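# Assemble two printed parts to match the stand's sample

## Task

Join the two printed parts so they match the assembled example on the stand. The robot must not tip over or finish leaning, and nothing may be knocked about or pushed out of the work area.

## Robot and tools

Robot: a Dexmate Vega on three wheels (two steerable front wheels, a passive rear caster). It has a Z-folding torso (hip, knee, waist), a head with a camera, and two seven-joint arms, each with a two-finger gripper and a wrist camera. It starts in the stand torso posture. Nothing catches it if it tips, and it cannot get up again.

Frames: all positions are in metres. The base frame sits on the floor under the turning point, with x forward, y left and z up. The hand points left_hand and right_hand lie between the fingers, 0.033 m short of the closed tips, and are reported in the base frame. The odometry frame is the base frame as it was at the start. Headings and the turn counts are in radians, positive to the left (counter-clockwise seen from above).

Tool move: one action per call, and every part of it starts at the same moment. Allowed combinations: "base" and/or "joints", optionally with "speeds" or "min_time_s"; or "target" alone or with "min_time_s". A call with no action just reports the state and images.
- base: an object holding exactly one key. {"translate_m": d} drives d metres forward (negative backs up). {"strafe_m": d} slides d metres left (negative goes right). {"rotate_rad": d} turns d rad on the spot, left positive. All three are offsets from where the base last reported itself. translate and strafe take -2 to 2; rotate takes -3.2 to 3.2. The front wheels first steer toward any new direction, which takes up to 1.1 s. A strafe can change the heading by about 0.02 rad.
- joints: an object mapping joint names to absolute angles in rad, e.g. torso_hip_rad 0 to 1.57, torso_knee_rad 0 to 3.141, torso_waist_rad -1.57 to 1.57, left_gripper_rad and right_gripper_rad 0 (shut) to 0.785, head_pan_rad -2.792 to 2.792, head_camera_tilt_rad -1.483 to 1.378. Signs differ between the arms. Left shoulder pitch positive lowers the arm, right shoulder pitch negative lowers it. Left wrist pitch positive tips the hand down, right wrist pitch negative does. Torso presets (hip, knee, waist): stand 0.469, 1.617, 1.048; stand_high 0.78, 1.57, 0.44; lean_20 0.52, 1.05, 0.18; lean_45 0.52, 1.05, -0.26; low_lean_45 0, 0, -0.79. Arm fold, in key order from shoulder pitch to wrist yaw: left 1, 0.5, -0.6, -2.5, 0, -0.9, 0; right -1, -0.5, 0.6, -2.5, 0, 0.9, 0. Fold the arms before going to low_lean_45.
- target: an absolute hand pose for one hand. Keys: side "left"/"right"; x, y, z in metres in the base frame (-3 to 3); pitch_deg (90 points the fingers down, 0 is level; -30 to 95); heading_deg (0 points the fingers forward, + is counter-clockwise); roll_deg (optional, default 0, + turns the hand clockwise seen from behind); line_only (true means refuse unless a straight path works). Heading and roll take -360 to 360. Roll r and r+180 mean the same pose. The pose is checked against the robot's own body only, not the scene, and the robot must be still. A straight path of up to 45 cm is preferred; otherwise the arm follows an arc that can swing wide. If the result says "short (part of ...)", repeat the same target.
- speeds: per-motion caps for this call only. translate_m/strafe_m 0.04 to 0.3 m/s, rotate_rad 0.1 to 0.6 rad/s.
- min_time_s: 0.1 to 8 s, a minimum duration for the arm and head motions.
- cameras: a list drawn from head_camera, left_wrist_camera, right_wrist_camera, all. The images can lag the state slightly.

wait: seconds 0 to 10, plus optional cameras; it commands nothing new. zoom_image: camera plus region [x0,y0,x1,y1] in pixels of that camera's newest image (head 896x560, wrists 672x420), at most 504 by 504. read_manual returns only licence text. finished_scene ends the scene for good, and the assembly must then hold with no help from the robot.

Results: "move" reads done or the worst status. Each part has a status: done; off_target (stopped short and may still be pushing); contact_stop (an arm pushed at nearly full torque for about 0.6 s; its whole group halts and drops its targets); time_out; not_followed, "joint command not followed" or "pose unreachable" (a safety check held the arm back); refused (target rejected, nothing moved); reached or short for a hand target (within 10 mm and 2 degrees at rest). After a refusal or a stop, later move, wait and finished_scene calls in the same reply are skipped. Torso, left arm and right arm each stop as a group. on_its_own lists motions that this call did not command. turned_by_wheels and turned_by_imu give rad turned since the last result; if the IMU shows more than 0.03 rad after a straight drive or strafe, the base probably bumped something. base_tilt is in degrees, forward and right positive, within about ±2. Joint torques follow the arm-joint order, and temperatures are grouped per arm.

Gripper: open pads form a V. Gap at the hand point is about 0.24 x angle - 0.002 m. A parts first meet the pads near the wrist end. Grip strength grows the further the commanded angle lies below the part's width, and the finger angle does not show whether anything is held. Squeezing too hard can flick a part out of a fingertip grip, and thin parts are held only weakly.

Avoid: driving into furniture (the base keeps pushing and may not report it); letting the arms collide or press on each other, fingers included (a hard press ends the scene); hard hits on fixed or heavy things; dropping parts from a height or releasing them while they are still moving; knocking anything off the work area. Contact torque at a joint's limit (shoulders 142, upper arm roll and elbow 76, forearm and wrist 23.7 N m; held weight counts) freezes that arm for 10 s. Motors above 65 °C trigger MOTOR HOT, and at 80 °C the arm stops for 30 s or more; don't leave an arm straining or stretched out. After any stop, move the arm clear first. The head can hit the chest when panned if head_tilt_rad is above 0 or head_camera_tilt_rad is outside -1.1 to 0.9. Arms hanging straight down in the deeper leans hit the base. Time spent thinking also passes in the scene, and the robot holds its last command meanwhile.

Each tool is called as name(argument=value, ...), one argument or row to a line, values as JSON.

## Session

I'll start by looking at the scene.

move(
  cameras=["all"],
)

Scene clock: 0.00 s.
Joint torques (N m): no reading
Motor temperatures (°C): left_arm=[31 29 29 30 32 37 40] | right_arm=[29 29 30 33 35 37 35]
base_odometry: x=+0.000 y=+0.000 heading=+0.000
turned_by_wheels: +0.000
turned_by_imu: +0.000
base_tilt: forward=-0.5 right=+0.1
base_status: not commanded
joint_positions: torso_hip_rad=+0.469 torso_knee_rad=+1.617 torso_waist_rad=+1.048 left_shoulder_pitch_rad=+2.208 left_shoulder_yaw_rad=+0.019 left_upper_arm_roll_rad=-0.010 left_elbow_rad=-1.105 left_forearm_roll_rad=-0.012 left_wrist_pitch_rad=-0.481 left_wrist_yaw_rad=-0.018 left_gripper_rad=+0.005 right_shoulder_pitch_rad=-2.202 right_shoulder_yaw_rad=+0.012 right_upper_arm_roll_rad=+0.007 right_elbow_rad=-1.107 right_forearm_roll_rad=-0.015 right_wrist_pitch_rad=+0.483 right_wrist_yaw_rad=+0.000 right_gripper_rad=+0.005 head_pan_rad=+0.000 head_tilt_rad=+0.000 head_camera_tilt_rad=+0.000
joint_status: not commanded
chest: x=-0.0111 y=+0.0000 z=+1.4155 quat_wxyz=(+0.999, +0.000, +0.050, +0.000) (m; base frame)
left_hand: x=+0.1672 y=+0.2407 z=+0.6208 quat_wxyz=(+0.412, +0.004, +0.911, +0.000) pitch_deg=+41.3 heading_deg=-0.2 roll_deg=+0.4 back=up (m; base frame)
right_hand: x=+0.1739 y=-0.2265 z=+0.6230 quat_wxyz=(+0.417, +0.000, +0.909, +0.000) pitch_deg=+40.8 heading_deg=+0.0 roll_deg=-0.1 back=up (m; base frame)
pictures: head_camera, left_wrist_camera, right_wrist_camera

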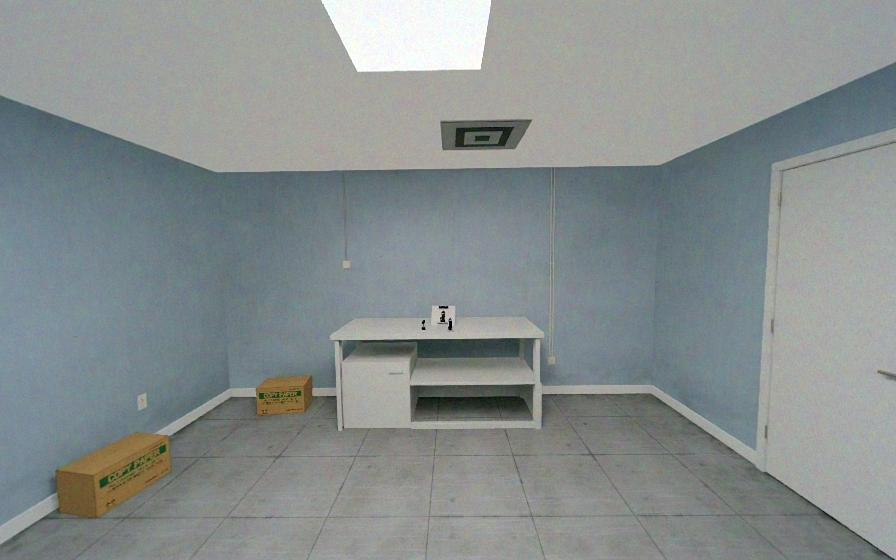

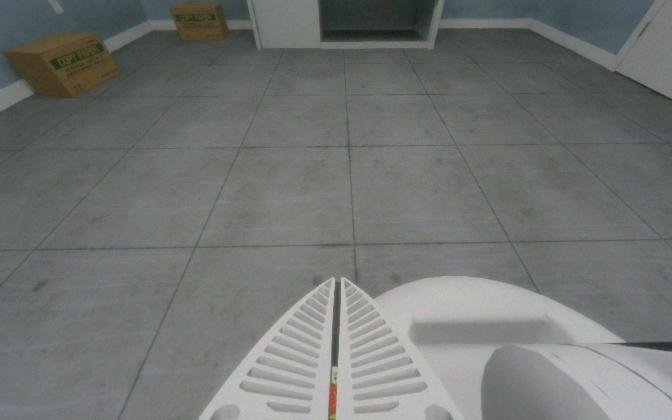

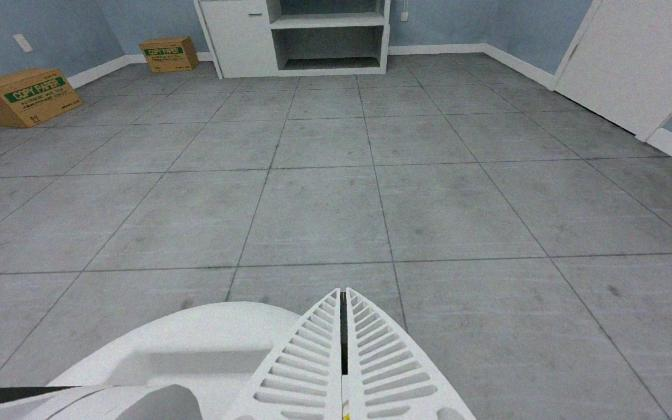

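zoom_image(
  camera="head_camera",
  region=[320, 290, 560, 440],
)

zoom_image(
  camera="head_camera",
  region=[400, 295, 480, 345],
)

Scaled by 2.100 from the camera's 896x560 image, which has a finer 960x600 frame.

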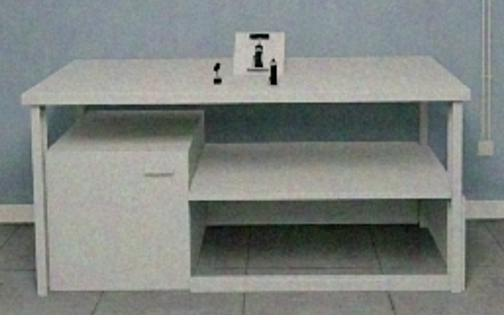

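Scaled by 6.300 from the camera's 896x560 image, which has a finer 960x600 frame.

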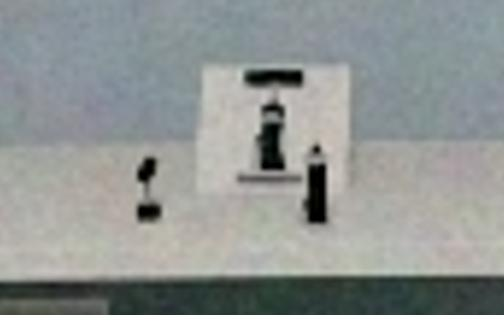

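move(
  base={"translate_m": 1.75},
  joints={"head_camera_tilt_rad": 0.45, "left_shoulder_pitch_rad": 2.0, "left_elbow_rad": -2.0, "left_wrist_pitch_rad": 0.3, "right_shoulder_pitch_rad": -2.0, "right_elbow_rad": -2.0, "right_wrist_pitch_rad": -0.3},
  cameras=["all"],
)

zoom_image(
  camera="head_camera",
  region=[340, 200, 560, 340],
)

Scene clock: 12.03 s.
Joint torques (N m): left_arm=[-9.86 0.51 0.74 -8.38 0.14 -2.18 -0.25] | right_arm=[10.45 -1.44 0.16 -9.15 0.23 1.13 -0.03]
move: done
base_odometry: x=+1.750 y=-0.001 heading=+0.000
turned_by_wheels: +0.000
turned_by_imu: -0.003
base_tilt: forward=-0.1 right=+0.0
base_status: done
joint_positions: torso_hip_rad=+0.469 torso_knee_rad=+1.617 torso_waist_rad=+1.048 left_shoulder_pitch_rad=+2.000 left_shoulder_yaw_rad=+0.019 left_upper_arm_roll_rad=-0.010 left_elbow_rad=-2.000 left_forearm_roll_rad=-0.012 left_wrist_pitch_rad=+0.300 left_wrist_yaw_rad=-0.018 left_gripper_rad=+0.005 right_shoulder_pitch_rad=-2.000 right_shoulder_yaw_rad=+0.012 right_upper_arm_roll_rad=+0.007 right_elbow_rad=-2.000 right_forearm_roll_rad=-0.015 right_wrist_pitch_rad=-0.300 right_wrist_yaw_rad=+0.000 right_gripper_rad=+0.005 head_pan_rad=+0.000 head_tilt_rad=+0.000 head_camera_tilt_rad=+0.450
joint_status: all done
chest: x=-0.0110 y=+0.0000 z=+1.4155 quat_wxyz=(+0.999, +0.000, +0.050, +0.000) (m; base frame)
left_hand: x=+0.4976 y=+0.2322 z=+0.8944 quat_wxyz=(+0.552, +0.008, +0.834, -0.004) pitch_deg=+23.0 heading_deg=-0.9 roll_deg=+0.1 back=up (m; base frame)
right_hand: x=+0.4975 y=-0.2343 z=+0.8943 quat_wxyz=(+0.552, +0.002, +0.834, -0.006) pitch_deg=+23.0 heading_deg=-0.8 roll_deg=-0.5 back=up (m; base frame)
pictures: head_camera, left_wrist_camera, right_wrist_camera

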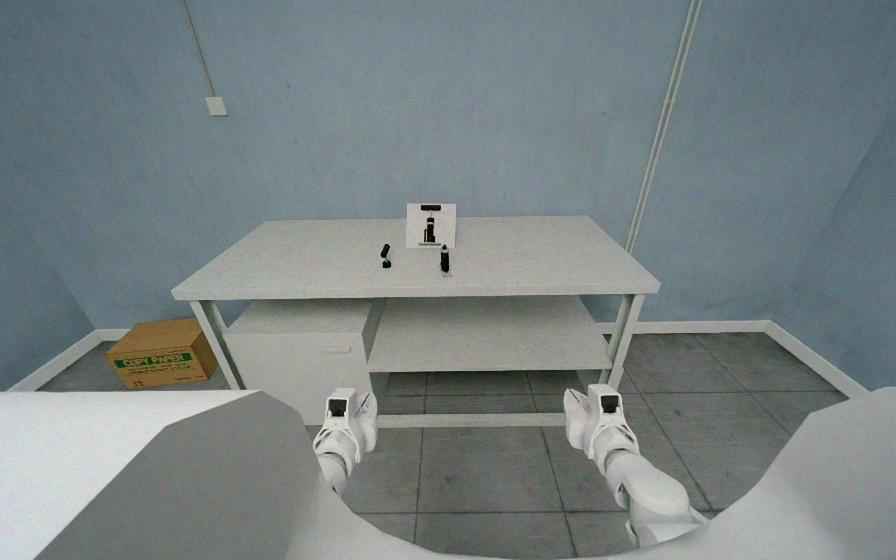

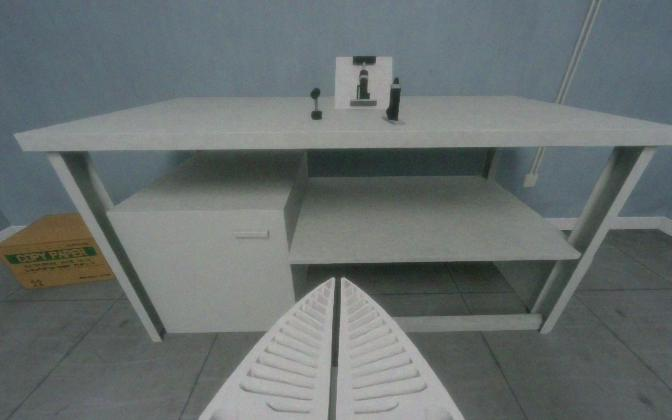

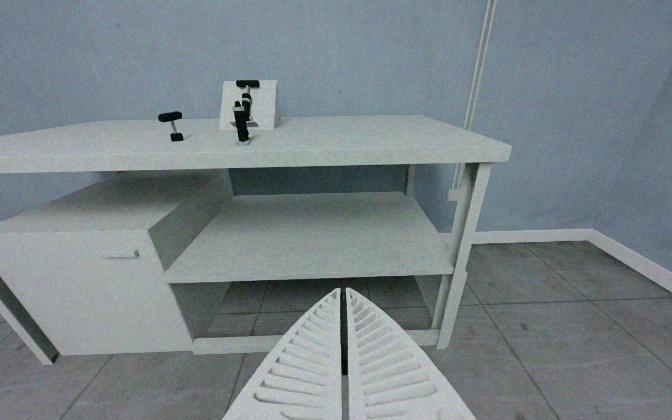

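Scaled by 2.291 from the camera's 896x560 image, which has a finer 960x600 frame.

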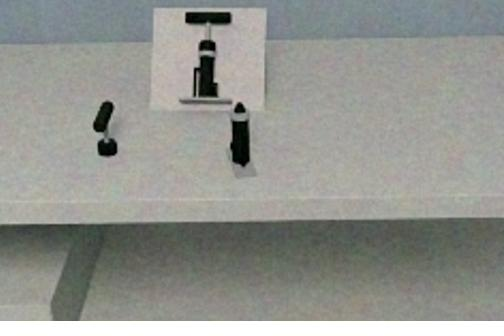

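zoom_image(
  camera="head_camera",
  region=[370, 195, 470, 285],
)

zoom_image(
  camera="left_wrist_camera",
  region=[290, 45, 420, 135],
)

zoom_image(
  camera="right_wrist_camera",
  region=[140, 65, 290, 155],
)

Scaled by 5.040 from the camera's 896x560 image, which has a finer 960x600 frame.

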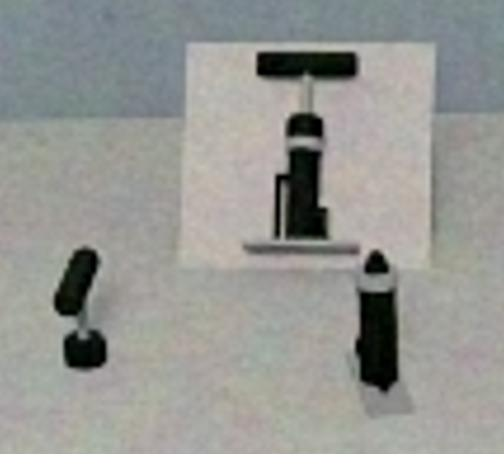

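Scaled by 3.877 from the camera's 672x420 image, which has a finer 960x600 frame.

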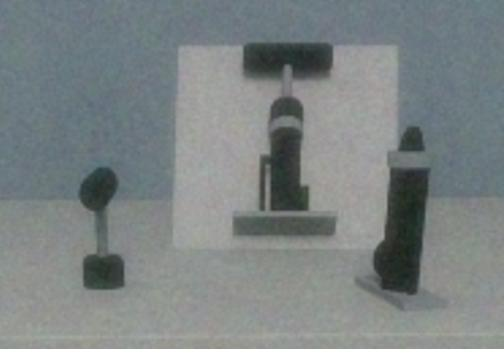

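Scaled by 3.360 from the camera's 672x420 image, which has a finer 960x600 frame.

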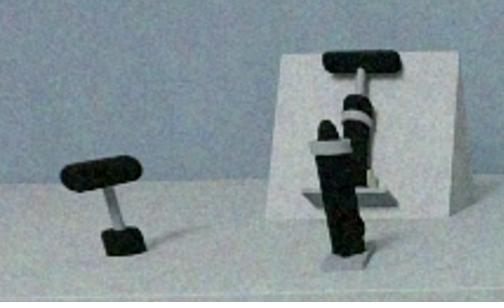

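move(
  base={"strafe_m": 0.09},
  joints={"head_camera_tilt_rad": 0.6, "left_shoulder_pitch_rad": 1.6, "left_elbow_rad": -2.5, "left_wrist_pitch_rad": 1.3, "right_shoulder_pitch_rad": -1.6, "right_elbow_rad": -2.5, "right_wrist_pitch_rad": -1.3},
  cameras=[],
)

move(
  base={"translate_m": 0.4},
  cameras=["all"],
)

zoom_image(
  camera="head_camera",
  region=[340, 150, 540, 290],
)

Scene clock: 28.13 s.
Joint torques (N m): left_arm=[-15.89 -0.78 0.76 -5.46 0.42 -1.22 0.09] | right_arm=[17.14 0.51 -0.24 -7.71 -0.11 0.45 -0.22]
move: done
base_odometry: x=+1.750 y=+0.089 heading=+0.001
turned_by_wheels: +0.000
turned_by_imu: -0.002
base_tilt: forward=-0.3 right=+0.0
base_status: done
joint_positions: torso_hip_rad=+0.469 torso_knee_rad=+1.617 torso_waist_rad=+1.048 left_shoulder_pitch_rad=+1.603 left_shoulder_yaw_rad=+0.019 left_upper_arm_roll_rad=-0.010 left_elbow_rad=-2.497 left_forearm_roll_rad=-0.012 left_wrist_pitch_rad=+1.296 left_wrist_yaw_rad=-0.018 left_gripper_rad=+0.005 right_shoulder_pitch_rad=-1.602 right_shoulder_yaw_rad=+0.012 right_upper_arm_roll_rad=+0.007 right_elbow_rad=-2.497 right_forearm_roll_rad=-0.015 right_wrist_pitch_rad=-1.296 right_wrist_yaw_rad=+0.000 right_gripper_rad=+0.005 head_pan_rad=+0.000 head_tilt_rad=+0.000 head_camera_tilt_rad=+0.600
joint_status: all done
chest: x=-0.0110 y=+0.0000 z=+1.4155 quat_wxyz=(+0.999, +0.000, +0.050, +0.000) (m; base frame)
left_hand: x=+0.5606 y=+0.2295 z=+1.0742 quat_wxyz=(+0.510, +0.008, +0.860, -0.003) pitch_deg=+28.7 heading_deg=-0.9 roll_deg=+0.2 back=up (m; base frame)
right_hand: x=+0.5606 y=-0.2366 z=+1.0742 quat_wxyz=(+0.510, +0.008, +0.860, -0.005) pitch_deg=+28.7 heading_deg=-1.1 roll_deg=+0.1 back=up (m; base frame)
pictures: none
No camera images: "cameras" was empty.

Scene clock: 31.60 s.
Joint torques (N m): left_arm=[-14.99 -0.39 -0.46 -5.94 0.17 -0.92 0.51] | right_arm=[15.83 -0.62 0.35 -8.11 0.2 1.67 0.12]
move: done
base_odometry: x=+2.150 y=+0.089 heading=+0.000
turned_by_wheels: -0.001
turned_by_imu: +0.000
base_tilt: forward=-0.3 right=+0.3
base_status: done
joint_positions: torso_hip_rad=+0.469 torso_knee_rad=+1.617 torso_waist_rad=+1.048 left_shoulder_pitch_rad=+1.600 left_shoulder_yaw_rad=+0.019 left_upper_arm_roll_rad=-0.010 left_elbow_rad=-2.500 left_forearm_roll_rad=-0.012 left_wrist_pitch_rad=+1.300 left_wrist_yaw_rad=-0.018 left_gripper_rad=+0.005 right_shoulder_pitch_rad=-1.600 right_shoulder_yaw_rad=+0.012 right_upper_arm_roll_rad=+0.007 right_elbow_rad=-2.500 right_forearm_roll_rad=-0.015 right_wrist_pitch_rad=-1.300 right_wrist_yaw_rad=+0.000 right_gripper_rad=+0.005 head_pan_rad=+0.000 head_tilt_rad=+0.000 head_camera_tilt_rad=+0.600
joint_status: not commanded
chest: x=-0.0110 y=+0.0000 z=+1.4155 quat_wxyz=(+0.999, +0.000, +0.050, +0.000) (m; base frame)
left_hand: x=+0.5606 y=+0.2294 z=+1.0753 quat_wxyz=(+0.510, +0.008, +0.860, -0.003) pitch_deg=+28.7 heading_deg=-0.9 roll_deg=+0.2 back=up (m; base frame)
right_hand: x=+0.5606 y=-0.2366 z=+1.0752 quat_wxyz=(+0.510, +0.008, +0.860, -0.005) pitch_deg=+28.7 heading_deg=-1.1 roll_deg=+0.1 back=up (m; base frame)
pictures: head_camera, left_wrist_camera, right_wrist_camera

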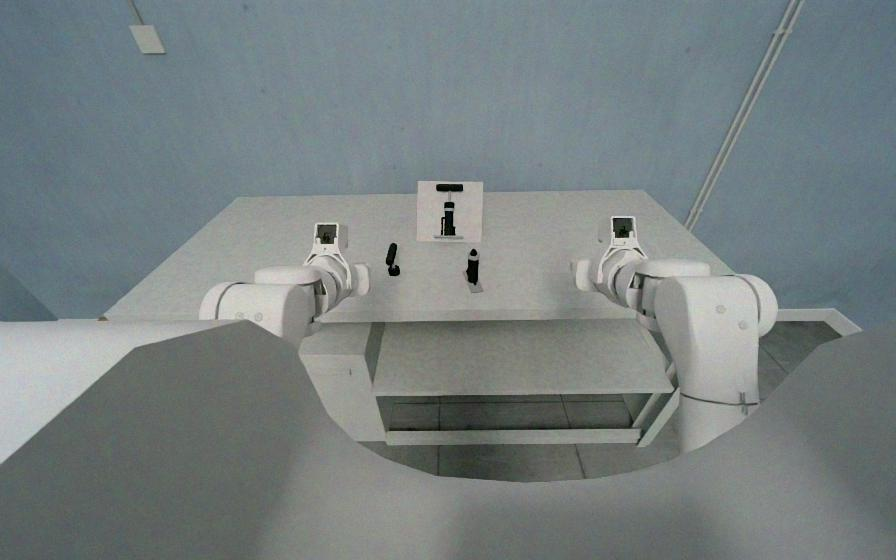

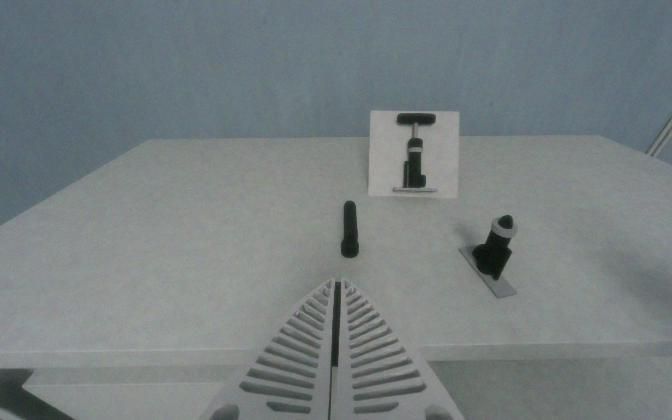

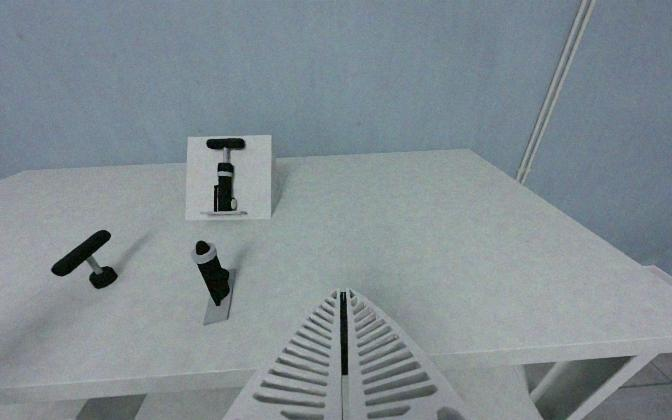

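Scaled by 2.520 from the camera's 896x560 image, which has a finer 960x600 frame.

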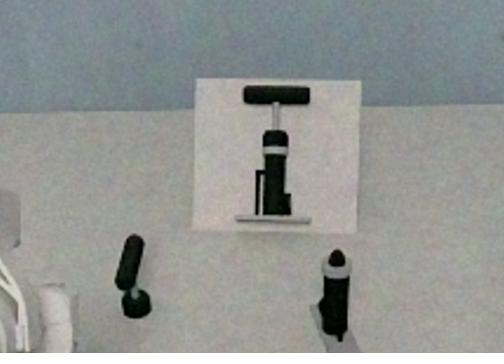

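zoom_image(
  camera="left_wrist_camera",
  region=[300, 190, 540, 380],
)

zoom_image(
  camera="head_camera",
  region=[360, 170, 520, 330],
)

zoom_image(
  camera="right_wrist_camera",
  region=[30, 120, 290, 400],
)

Scaled by 2.100 from the camera's 672x420 image, which has a finer 960x600 frame.

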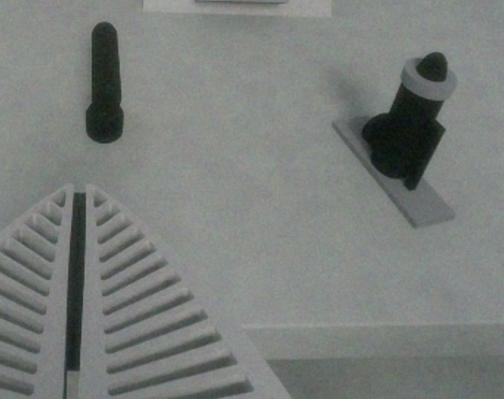

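Scaled by 3.150 from the camera's 896x560 image, which has a finer 960x600 frame.

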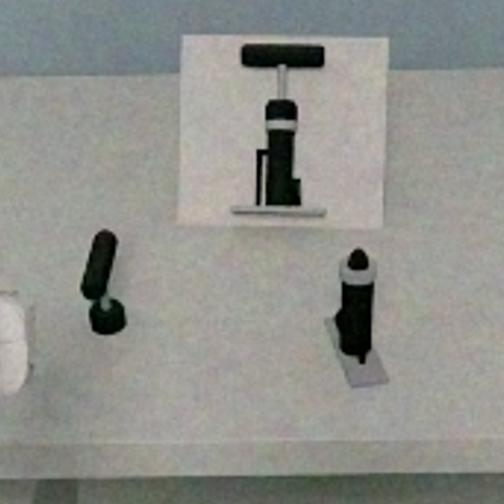

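Scaled by 1.800 from the camera's 672x420 image, which has a finer 960x600 frame.

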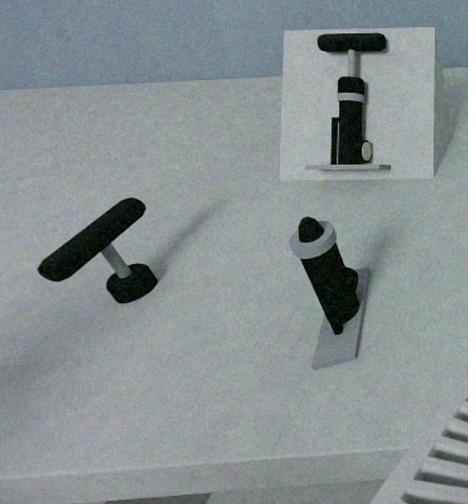

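move(
  base={"translate_m": 0.1},
  joints={"torso_hip_rad": 0.05, "torso_knee_rad": 1.05, "torso_waist_rad": 0.9, "left_shoulder_pitch_rad": 1.8, "left_elbow_rad": -2.745, "left_wrist_pitch_rad": 0.995, "right_shoulder_pitch_rad": -1.8, "right_elbow_rad": -2.745, "right_wrist_pitch_rad": -0.995},
  cameras=["all"],
)

zoom_image(
  camera="head_camera",
  region=[340, 150, 540, 330],
)

Scene clock: 60.63 s.
Joint torques (N m): left_arm=[-1.47 1.28 -0.74 -7.24 -0.48 -1.68 0.09] | right_arm=[1.08 0.58 1.11 -7.84 0.32 1.59 -0.11]
move: done
base_odometry: x=+2.250 y=+0.089 heading=+0.000
turned_by_wheels: +0.000
turned_by_imu: -0.002
base_tilt: forward=-0.4 right=+0.2
base_status: done
joint_positions: torso_hip_rad=+0.050 torso_knee_rad=+1.050 torso_waist_rad=+0.900 left_shoulder_pitch_rad=+1.799 left_shoulder_yaw_rad=+0.019 left_upper_arm_roll_rad=-0.010 left_elbow_rad=-2.744 left_forearm_roll_rad=-0.012 left_wrist_pitch_rad=+0.996 left_wrist_yaw_rad=-0.018 left_gripper_rad=+0.005 right_shoulder_pitch_rad=-1.799 right_shoulder_yaw_rad=+0.012 right_upper_arm_roll_rad=+0.007 right_elbow_rad=-2.744 right_forearm_roll_rad=-0.015 right_wrist_pitch_rad=-0.996 right_wrist_yaw_rad=+0.000 right_gripper_rad=+0.005 head_pan_rad=+0.000 head_tilt_rad=+0.000 head_camera_tilt_rad=+0.600
joint_status: all done
chest: x=+0.0043 y=+0.0000 z=+1.2490 quat_wxyz=(+0.999, +0.000, +0.050, +0.000) (m; base frame)
left_hand: x=+0.5465 y=+0.2249 z=+1.0462 quat_wxyz=(+0.651, +0.013, +0.759, -0.004) pitch_deg=+8.7 heading_deg=-1.3 roll_deg=+0.6 back=up (m; base frame)
right_hand: x=+0.5464 y=-0.2386 z=+1.0462 quat_wxyz=(+0.651, +0.008, +0.759, -0.007) pitch_deg=+8.7 heading_deg=-1.2 roll_deg=+0.0 back=up (m; base frame)
pictures: head_camera, left_wrist_camera, right_wrist_camera

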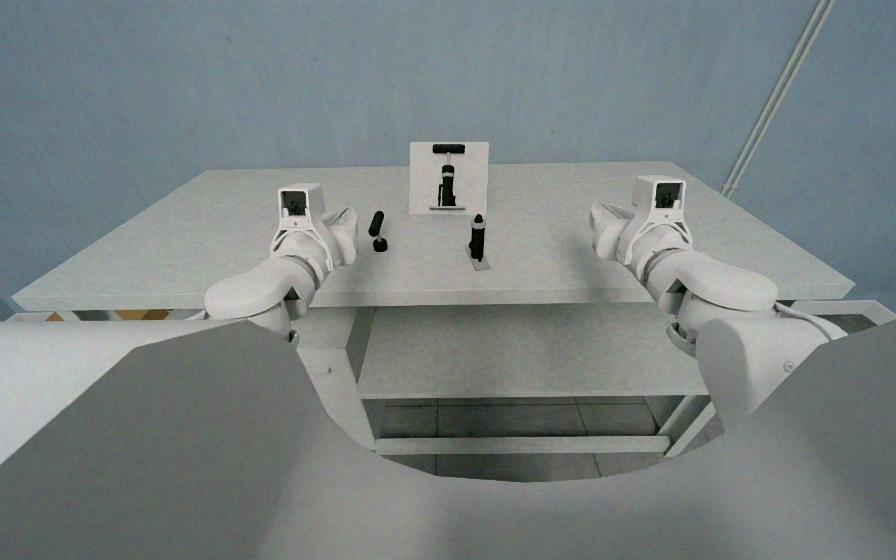

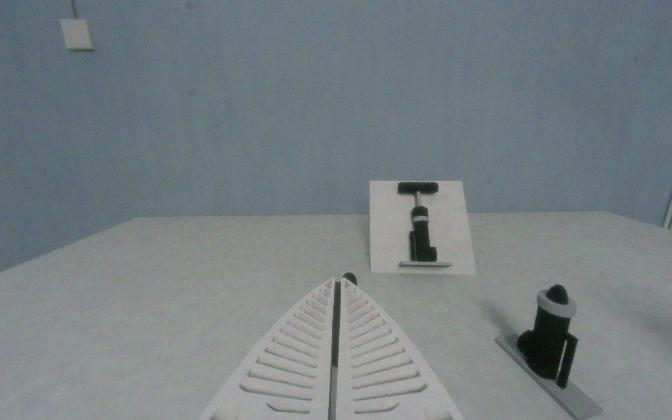

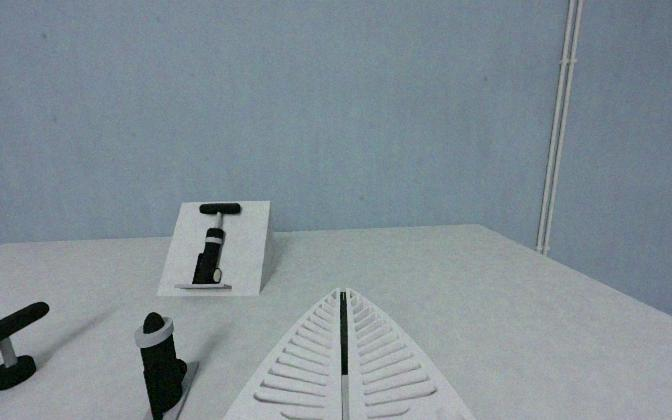

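Scaled by 2.520 from the camera's 896x560 image, which has a finer 960x600 frame.

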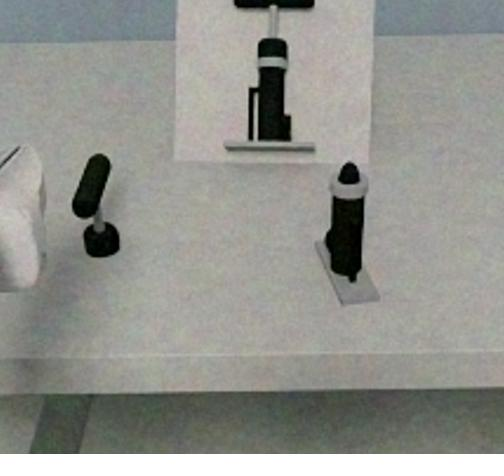

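zoom_image(
  camera="right_wrist_camera",
  region=[0, 280, 220, 420],
)

zoom_image(
  camera="left_wrist_camera",
  region=[320, 250, 620, 420],
)

zoom_image(
  camera="head_camera",
  region=[340, 190, 510, 290],
)

zoom_image(
  camera="right_wrist_camera",
  region=[150, 190, 290, 310],
)

Scaled by 2.291 from the camera's 672x420 image, which has a finer 960x600 frame.

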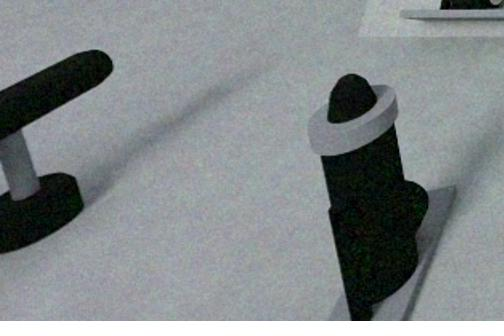

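Scaled by 1.680 from the camera's 672x420 image, which has a finer 960x600 frame.

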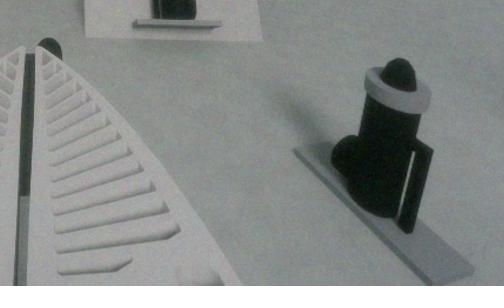

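Scaled by 2.965 from the camera's 896x560 image, which has a finer 960x600 frame.

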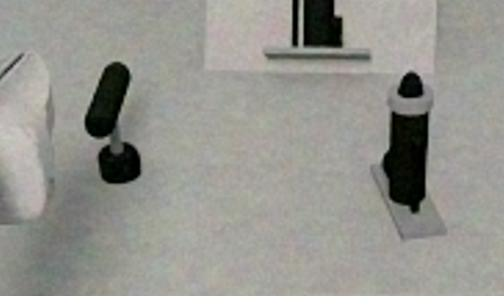

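Scaled by 3.600 from the camera's 672x420 image, which has a finer 960x600 frame.

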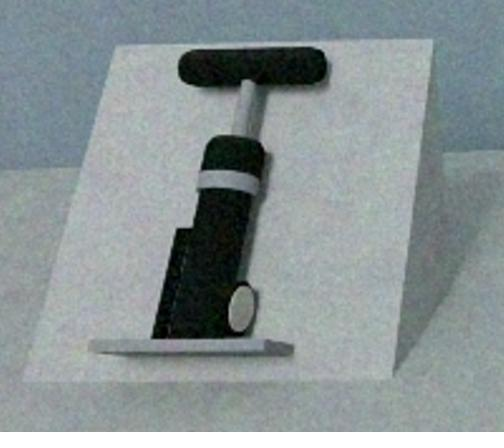

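move(
  target={"side": "right", "x": 0.45, "y": -0.25, "z": 1.08, "pitch_deg": 15, "heading_deg": 45},
  cameras=[],
)

move(
  joints={"left_gripper_rad": 0.35},
  cameras=[],
)

move(
  target={"side": "left", "x": 0.568, "y": 0.2645, "z": 0.955, "pitch_deg": 10, "heading_deg": -30},
  cameras=["all"],
)

Scene clock: 72.17 s.
Joint torques (N m): left_arm=[0.19 -0.53 -0.69 -7.52 -0.24 -1.01 -0.23] | right_arm=[-1.03 -0.36 0.31 -8.37 0.32 1.23 -0.18]
move: refused
base_odometry: x=+2.250 y=+0.089 heading=+0.000
turned_by_wheels: +0.000
turned_by_imu: -0.001
base_tilt: forward=-0.3 right=+0.2
base_status: not commanded
joint_positions: torso_hip_rad=+0.050 torso_knee_rad=+1.050 torso_waist_rad=+0.900 left_shoulder_pitch_rad=+1.800 left_shoulder_yaw_rad=+0.019 left_upper_arm_roll_rad=-0.010 left_elbow_rad=-2.745 left_forearm_roll_rad=-0.012 left_wrist_pitch_rad=+0.995 left_wrist_yaw_rad=-0.018 left_gripper_rad=+0.005 right_shoulder_pitch_rad=-1.800 right_shoulder_yaw_rad=+0.012 right_upper_arm_roll_rad=+0.007 right_elbow_rad=-2.745 right_forearm_roll_rad=-0.015 right_wrist_pitch_rad=-0.995 right_wrist_yaw_rad=+0.000 right_gripper_rad=+0.005 head_pan_rad=+0.000 head_tilt_rad=+0.000 head_camera_tilt_rad=+0.600
joint_status: not commanded
chest: x=+0.0043 y=+0.0000 z=+1.2490 quat_wxyz=(+0.999, +0.000, +0.050, +0.000) (m; base frame)
left_hand: x=+0.5463 y=+0.2249 z=+1.0466 quat_wxyz=(+0.652, +0.013, +0.758, -0.004) pitch_deg=+8.6 heading_deg=-1.3 roll_deg=+0.6 back=up (m; base frame)
right_hand: x=+0.5463 y=-0.2386 z=+1.0466 quat_wxyz=(+0.652, +0.008, +0.758, -0.007) pitch_deg=+8.6 heading_deg=-1.2 roll_deg=+0.0 back=up (m; base frame)
right_hand_status: refused: the arm stands too near the robot already: the right upper arm within 1.9 cm of the right forearm (limit 2.0). Nothing moved. Move it clear with "joints".
pictures: none
No camera images: "cameras" was empty.

not run: a stop came earlier in this reply.

not run: a stop came earlier in this reply.

move(
  joints={"left_gripper_rad": 0.35, "left_elbow_rad": -2.57, "left_wrist_pitch_rad": 0.85, "right_elbow_rad": -2.57, "right_wrist_pitch_rad": -0.85},
  cameras=[],
)

move(
  target={"side": "right", "x": 0.45, "y": -0.25, "z": 1.08, "pitch_deg": 15, "heading_deg": 45},
  cameras=[],
)

move(
  target={"side": "left", "x": 0.568, "y": 0.2645, "z": 0.955, "pitch_deg": 10, "heading_deg": -30},
  cameras=["all"],
)

Scene clock: 74.97 s.
Joint torques (N m): left_arm=[-0.93 0.38 -0.63 -6.68 -0.25 -1.6 0] | right_arm=[2.14 -0.13 0.45 -5.38 0.24 1.93 -0.18]
move: done
base_odometry: x=+2.250 y=+0.089 heading=+0.000
turned_by_wheels: +0.000
turned_by_imu: -0.001
base_tilt: forward=-0.4 right=+0.4
base_status: not commanded
joint_positions: torso_hip_rad=+0.050 torso_knee_rad=+1.050 torso_waist_rad=+0.900 left_shoulder_pitch_rad=+1.800 left_shoulder_yaw_rad=+0.019 left_upper_arm_roll_rad=-0.010 left_elbow_rad=-2.574 left_forearm_roll_rad=-0.012 left_wrist_pitch_rad=+0.854 left_wrist_yaw_rad=-0.018 left_gripper_rad=+0.350 right_shoulder_pitch_rad=-1.800 right_shoulder_yaw_rad=+0.012 right_upper_arm_roll_rad=+0.007 right_elbow_rad=-2.575 right_forearm_roll_rad=-0.015 right_wrist_pitch_rad=-0.854 right_wrist_yaw_rad=+0.000 right_gripper_rad=+0.005 head_pan_rad=+0.000 head_tilt_rad=+0.000 head_camera_tilt_rad=+0.600
joint_status: all done
chest: x=+0.0043 y=+0.0000 z=+1.2490 quat_wxyz=(+0.999, +0.000, +0.050, +0.000) (m; base frame)
left_hand: x=+0.5712 y=+0.2265 z=+0.9977 quat_wxyz=(+0.641, +0.011, +0.768, -0.004) pitch_deg=+10.3 heading_deg=-1.2 roll_deg=+0.5 back=up (m; base frame)
right_hand: x=+0.5712 y=-0.2380 z=+0.9978 quat_wxyz=(+0.641, +0.007, +0.768, -0.007) pitch_deg=+10.3 heading_deg=-1.2 roll_deg=-0.1 back=up (m; base frame)
pictures: none
No camera images: "cameras" was empty.

Scene clock: 80.23 s.
Joint torques (N m): left_arm=[-1.52 -0.72 -0.95 -5.92 0.05 -1.67 -0.06] | right_arm=[12.78 -6.83 8.33 -2.58 0.67 1.66 0.07]
move: done
base_odometry: x=+2.250 y=+0.089 heading=+0.000
turned_by_wheels: +0.000
turned_by_imu: -0.001
base_tilt: forward=-0.3 right=+0.2
base_status: not commanded
joint_positions: torso_hip_rad=+0.050 torso_knee_rad=+1.050 torso_waist_rad=+0.900 left_shoulder_pitch_rad=+1.800 left_shoulder_yaw_rad=+0.019 left_upper_arm_roll_rad=-0.010 left_elbow_rad=-2.570 left_forearm_roll_rad=-0.012 left_wrist_pitch_rad=+0.850 left_wrist_yaw_rad=-0.018 left_gripper_rad=+0.350 right_shoulder_pitch_rad=-1.744 right_shoulder_yaw_rad=-0.504 right_upper_arm_roll_rad=+0.807 right_elbow_rad=-2.446 right_forearm_roll_rad=+0.526 right_wrist_pitch_rad=-0.987 right_wrist_yaw_rad=+1.117 right_gripper_rad=+0.005 head_pan_rad=+0.000 head_tilt_rad=+0.000 head_camera_tilt_rad=+0.600
joint_status: not commanded
chest: x=+0.0043 y=+0.0000 z=+1.2490 quat_wxyz=(+0.999, +0.000, +0.050, +0.000) (m; base frame)
left_hand: x=+0.5718 y=+0.2265 z=+0.9964 quat_wxyz=(+0.640, +0.011, +0.768, -0.004) pitch_deg=+10.3 heading_deg=-1.2 roll_deg=+0.5 back=up (m; base frame)
right_hand: x=+0.4506 y=-0.2497 z=+1.0791 quat_wxyz=(+0.563, -0.302, +0.734, +0.232) pitch_deg=+15.0 heading_deg=+44.8 roll_deg=+0.0 back=up (m; base frame)
right_hand_status: reached (straight line, planned for 3.8 s): 1 mm and 0.2 deg off.
pictures: none
No camera images: "cameras" was empty.

Scene clock: 84.27 s.
Joint torques (N m): left_arm=[-14.49 6.68 -4.9 -4.35 -0.68 -2.42 0.19] | right_arm=[12.67 -9.79 8.22 -2.29 0.6 1.49 -0.35]
move: done
base_odometry: x=+2.250 y=+0.089 heading=+0.000
turned_by_wheels: +0.000
turned_by_imu: -0.001
base_tilt: forward=-0.4 right=+0.2
base_status: not commanded
joint_positions: torso_hip_rad=+0.050 torso_knee_rad=+1.050 torso_waist_rad=+0.900 left_shoulder_pitch_rad=+1.751 left_shoulder_yaw_rad=+0.336 left_upper_arm_roll_rad=-0.418 left_elbow_rad=-2.127 left_forearm_roll_rad=-0.322 left_wrist_pitch_rad=+0.516 left_wrist_yaw_rad=-0.740 left_gripper_rad=+0.350 right_shoulder_pitch_rad=-1.744 right_shoulder_yaw_rad=-0.507 right_upper_arm_roll_rad=+0.809 right_elbow_rad=-2.443 right_forearm_roll_rad=+0.527 right_wrist_pitch_rad=-0.986 right_wrist_yaw_rad=+1.122 right_gripper_rad=+0.005 head_pan_rad=+0.000 head_tilt_rad=+0.000 head_camera_tilt_rad=+0.600
joint_status: not commanded
chest: x=+0.0043 y=+0.0000 z=+1.2490 quat_wxyz=(+0.999, +0.000, +0.050, +0.000) (m; base frame)
left_hand: x=+0.5681 y=+0.2639 z=+0.9545 quat_wxyz=(+0.621, +0.197, +0.741, -0.166) pitch_deg=+10.1 heading_deg=-29.8 roll_deg=+0.0 back=up (m; base frame)
left_hand_status: reached (straight line, planned for 2.6 s): 1 mm and 0.2 deg off.
right_hand: x=+0.4499 y=-0.2499 z=+1.0797 quat_wxyz=(+0.562, -0.304, +0.733, +0.233) pitch_deg=+15.0 heading_deg=+45.0 roll_deg=+0.0 back=up (m; base frame)
pictures: head_camera, left_wrist_camera, right_wrist_camera

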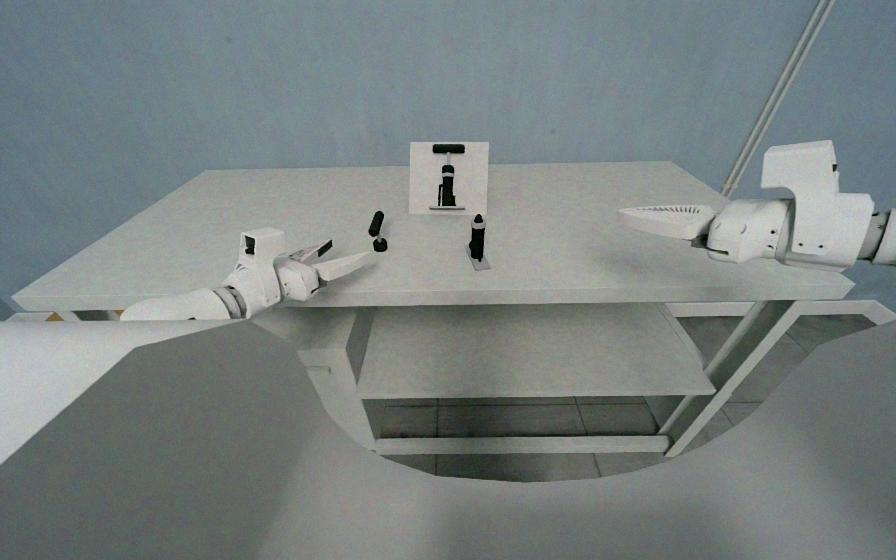

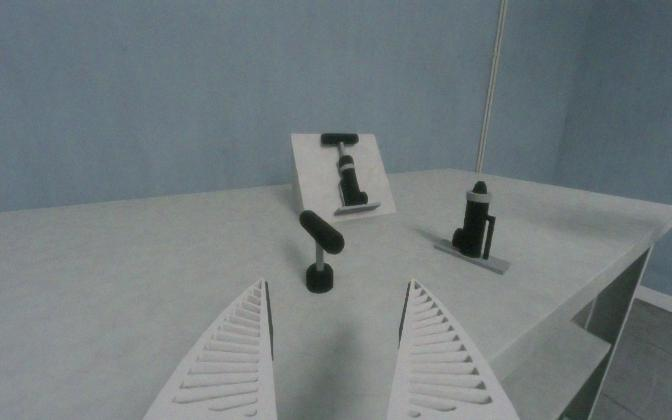

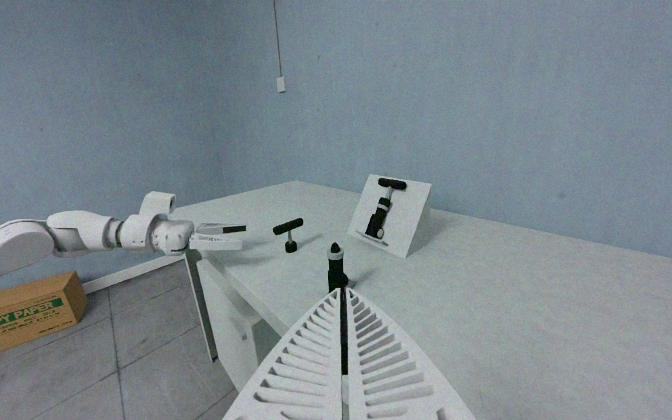

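zoom_image(
  camera="left_wrist_camera",
  region=[230, 190, 450, 330],
)

zoom_image(
  camera="right_wrist_camera",
  region=[130, 170, 430, 310],
)

zoom_image(
  camera="head_camera",
  region=[230, 190, 520, 310],
)

Scaled by 2.291 from the camera's 672x420 image, which has a finer 960x600 frame.

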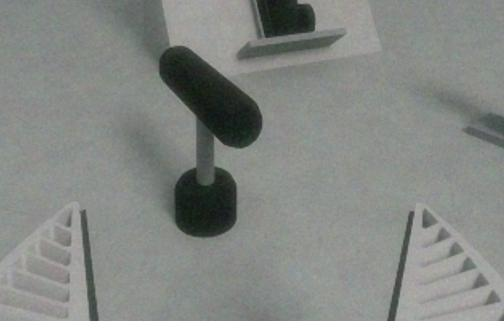

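Scaled by 1.680 from the camera's 672x420 image, which has a finer 960x600 frame.

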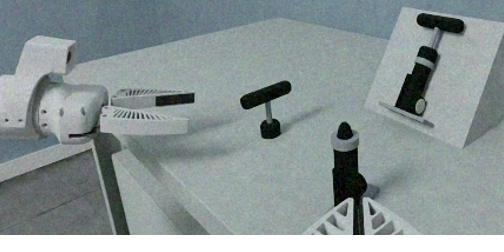

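Scaled by 1.738 from the camera's 896x560 image, which has a finer 960x600 frame.

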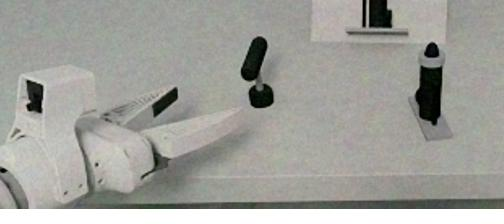

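move(
  target={"side": "left", "x": 0.605, "y": 0.416, "z": 1.045, "pitch_deg": 50, "heading_deg": -2},
  cameras=[],
)

move(
  base={"strafe_m": -0.2},
  cameras=["all"],
)

Scene clock: 99.00 s.
Joint torques (N m): left_arm=[-20.48 11.91 -6.54 1.12 -0.79 -0.77 0.57] | right_arm=[12.86 -8.57 7.63 -3.07 0.46 1.91 0.08]
move: done
base_odometry: x=+2.250 y=+0.089 heading=+0.000
turned_by_wheels: +0.000
turned_by_imu: -0.004
base_tilt: forward=-0.3 right=+0.0
base_status: not commanded
joint_positions: torso_hip_rad=+0.050 torso_knee_rad=+1.050 torso_waist_rad=+0.900 left_shoulder_pitch_rad=+0.773 left_shoulder_yaw_rad=+1.238 left_upper_arm_roll_rad=+0.180 left_elbow_rad=-1.709 left_forearm_roll_rad=-2.140 left_wrist_pitch_rad=+1.366 left_wrist_yaw_rad=+0.892 left_gripper_rad=+0.350 right_shoulder_pitch_rad=-1.744 right_shoulder_yaw_rad=-0.507 right_upper_arm_roll_rad=+0.809 right_elbow_rad=-2.443 right_forearm_roll_rad=+0.527 right_wrist_pitch_rad=-0.986 right_wrist_yaw_rad=+1.122 right_gripper_rad=+0.005 head_pan_rad=+0.000 head_tilt_rad=+0.000 head_camera_tilt_rad=+0.600
joint_status: not commanded
chest: x=+0.0043 y=+0.0000 z=+1.2490 quat_wxyz=(+0.999, +0.000, +0.050, +0.000) (m; base frame)
left_hand: x=+0.6051 y=+0.4151 z=+1.0444 quat_wxyz=(+0.343, +0.017, +0.939, -0.007) pitch_deg=+49.9 heading_deg=-2.2 roll_deg=-0.1 back=up (m; base frame)
left_hand_status: reached (straight line, planned for 8.3 s): 1 mm and 0.1 deg off.
right_hand: x=+0.4499 y=-0.2499 z=+1.0797 quat_wxyz=(+0.562, -0.304, +0.733, +0.233) pitch_deg=+15.0 heading_deg=+45.0 roll_deg=+0.0 back=up (m; base frame)
pictures: none
No camera images: "cameras" was empty.

Scene clock: 102.10 s.
Joint torques (N m): left_arm=[-23.48 13.03 -6.81 -0.35 -0.42 0.49 -0.02] | right_arm=[12.38 -8.35 7.78 -3.89 0.47 1.14 0.01]
move: done
base_odometry: x=+2.250 y=-0.110 heading=-0.001
turned_by_wheels: -0.001
turned_by_imu: -0.006
base_tilt: forward=-0.3 right=+0.1
base_status: done
joint_positions: torso_hip_rad=+0.050 torso_knee_rad=+1.050 torso_waist_rad=+0.900 left_shoulder_pitch_rad=+0.768 left_shoulder_yaw_rad=+1.240 left_upper_arm_roll_rad=+0.184 left_elbow_rad=-1.707 left_forearm_roll_rad=-2.144 left_wrist_pitch_rad=+1.366 left_wrist_yaw_rad=+0.896 left_gripper_rad=+0.350 right_shoulder_pitch_rad=-1.744 right_shoulder_yaw_rad=-0.507 right_upper_arm_roll_rad=+0.809 right_elbow_rad=-2.443 right_forearm_roll_rad=+0.527 right_wrist_pitch_rad=-0.986 right_wrist_yaw_rad=+1.122 right_gripper_rad=+0.005 head_pan_rad=+0.000 head_tilt_rad=+0.000 head_camera_tilt_rad=+0.600
joint_status: not commanded
chest: x=+0.0044 y=+0.0000 z=+1.2490 quat_wxyz=(+0.999, +0.000, +0.050, +0.000) (m; base frame)
left_hand: x=+0.6050 y=+0.4159 z=+1.0447 quat_wxyz=(+0.342, +0.016, +0.940, -0.006) pitch_deg=+50.0 heading_deg=-2.0 roll_deg=+0.0 back=up (m; base frame)
right_hand: x=+0.4500 y=-0.2499 z=+1.0797 quat_wxyz=(+0.562, -0.304, +0.733, +0.233) pitch_deg=+15.0 heading_deg=+45.0 roll_deg=+0.0 back=up (m; base frame)
pictures: head_camera, left_wrist_camera, right_wrist_camera

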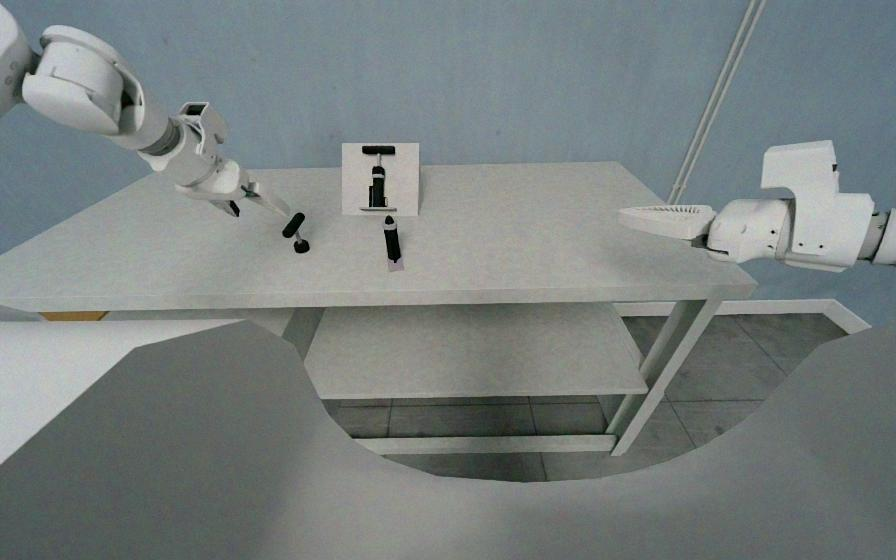

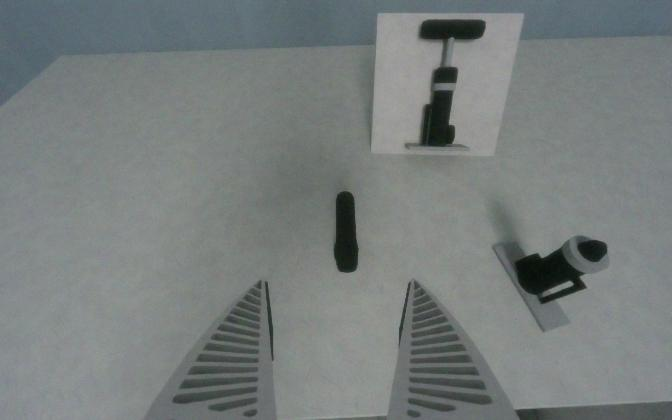

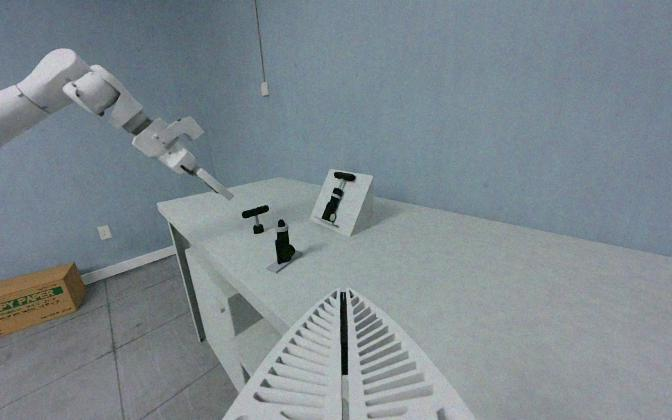

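zoom_image(
  camera="left_wrist_camera",
  region=[280, 170, 420, 310],
)

zoom_image(
  camera="left_wrist_camera",
  region=[480, 210, 630, 350],
)

zoom_image(
  camera="right_wrist_camera",
  region=[150, 100, 330, 290],
)

zoom_image(
  camera="head_camera",
  region=[220, 140, 450, 300],
)

Scaled by 3.600 from the camera's 672x420 image, which has a finer 960x600 frame.

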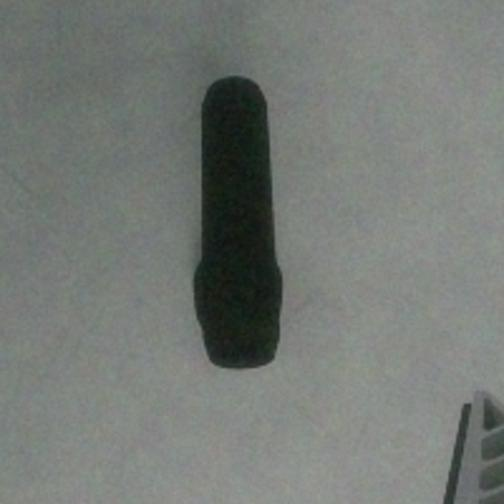

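Scaled by 3.360 from the camera's 672x420 image, which has a finer 960x600 frame.

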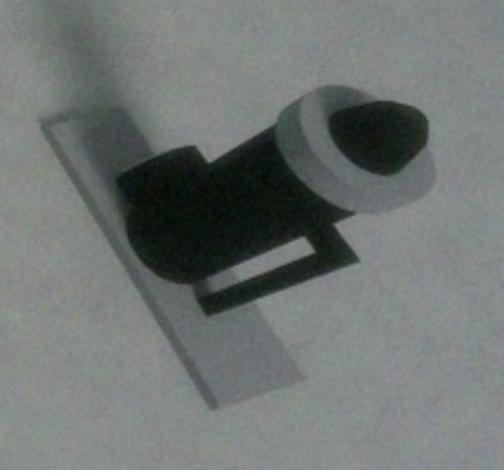

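Scaled by 2.653 from the camera's 672x420 image, which has a finer 960x600 frame.

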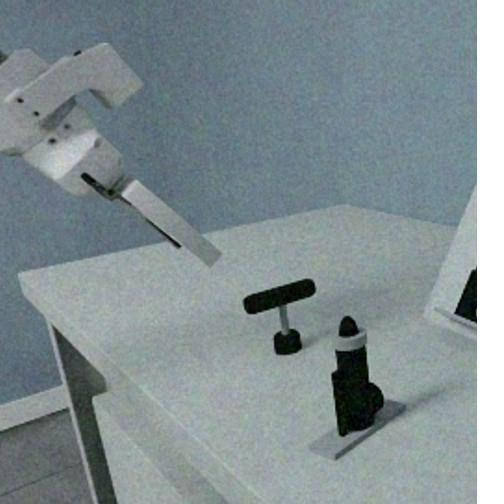

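Scaled by 2.191 from the camera's 896x560 image, which has a finer 960x600 frame.

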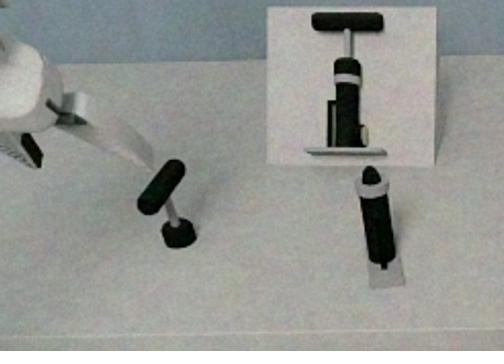

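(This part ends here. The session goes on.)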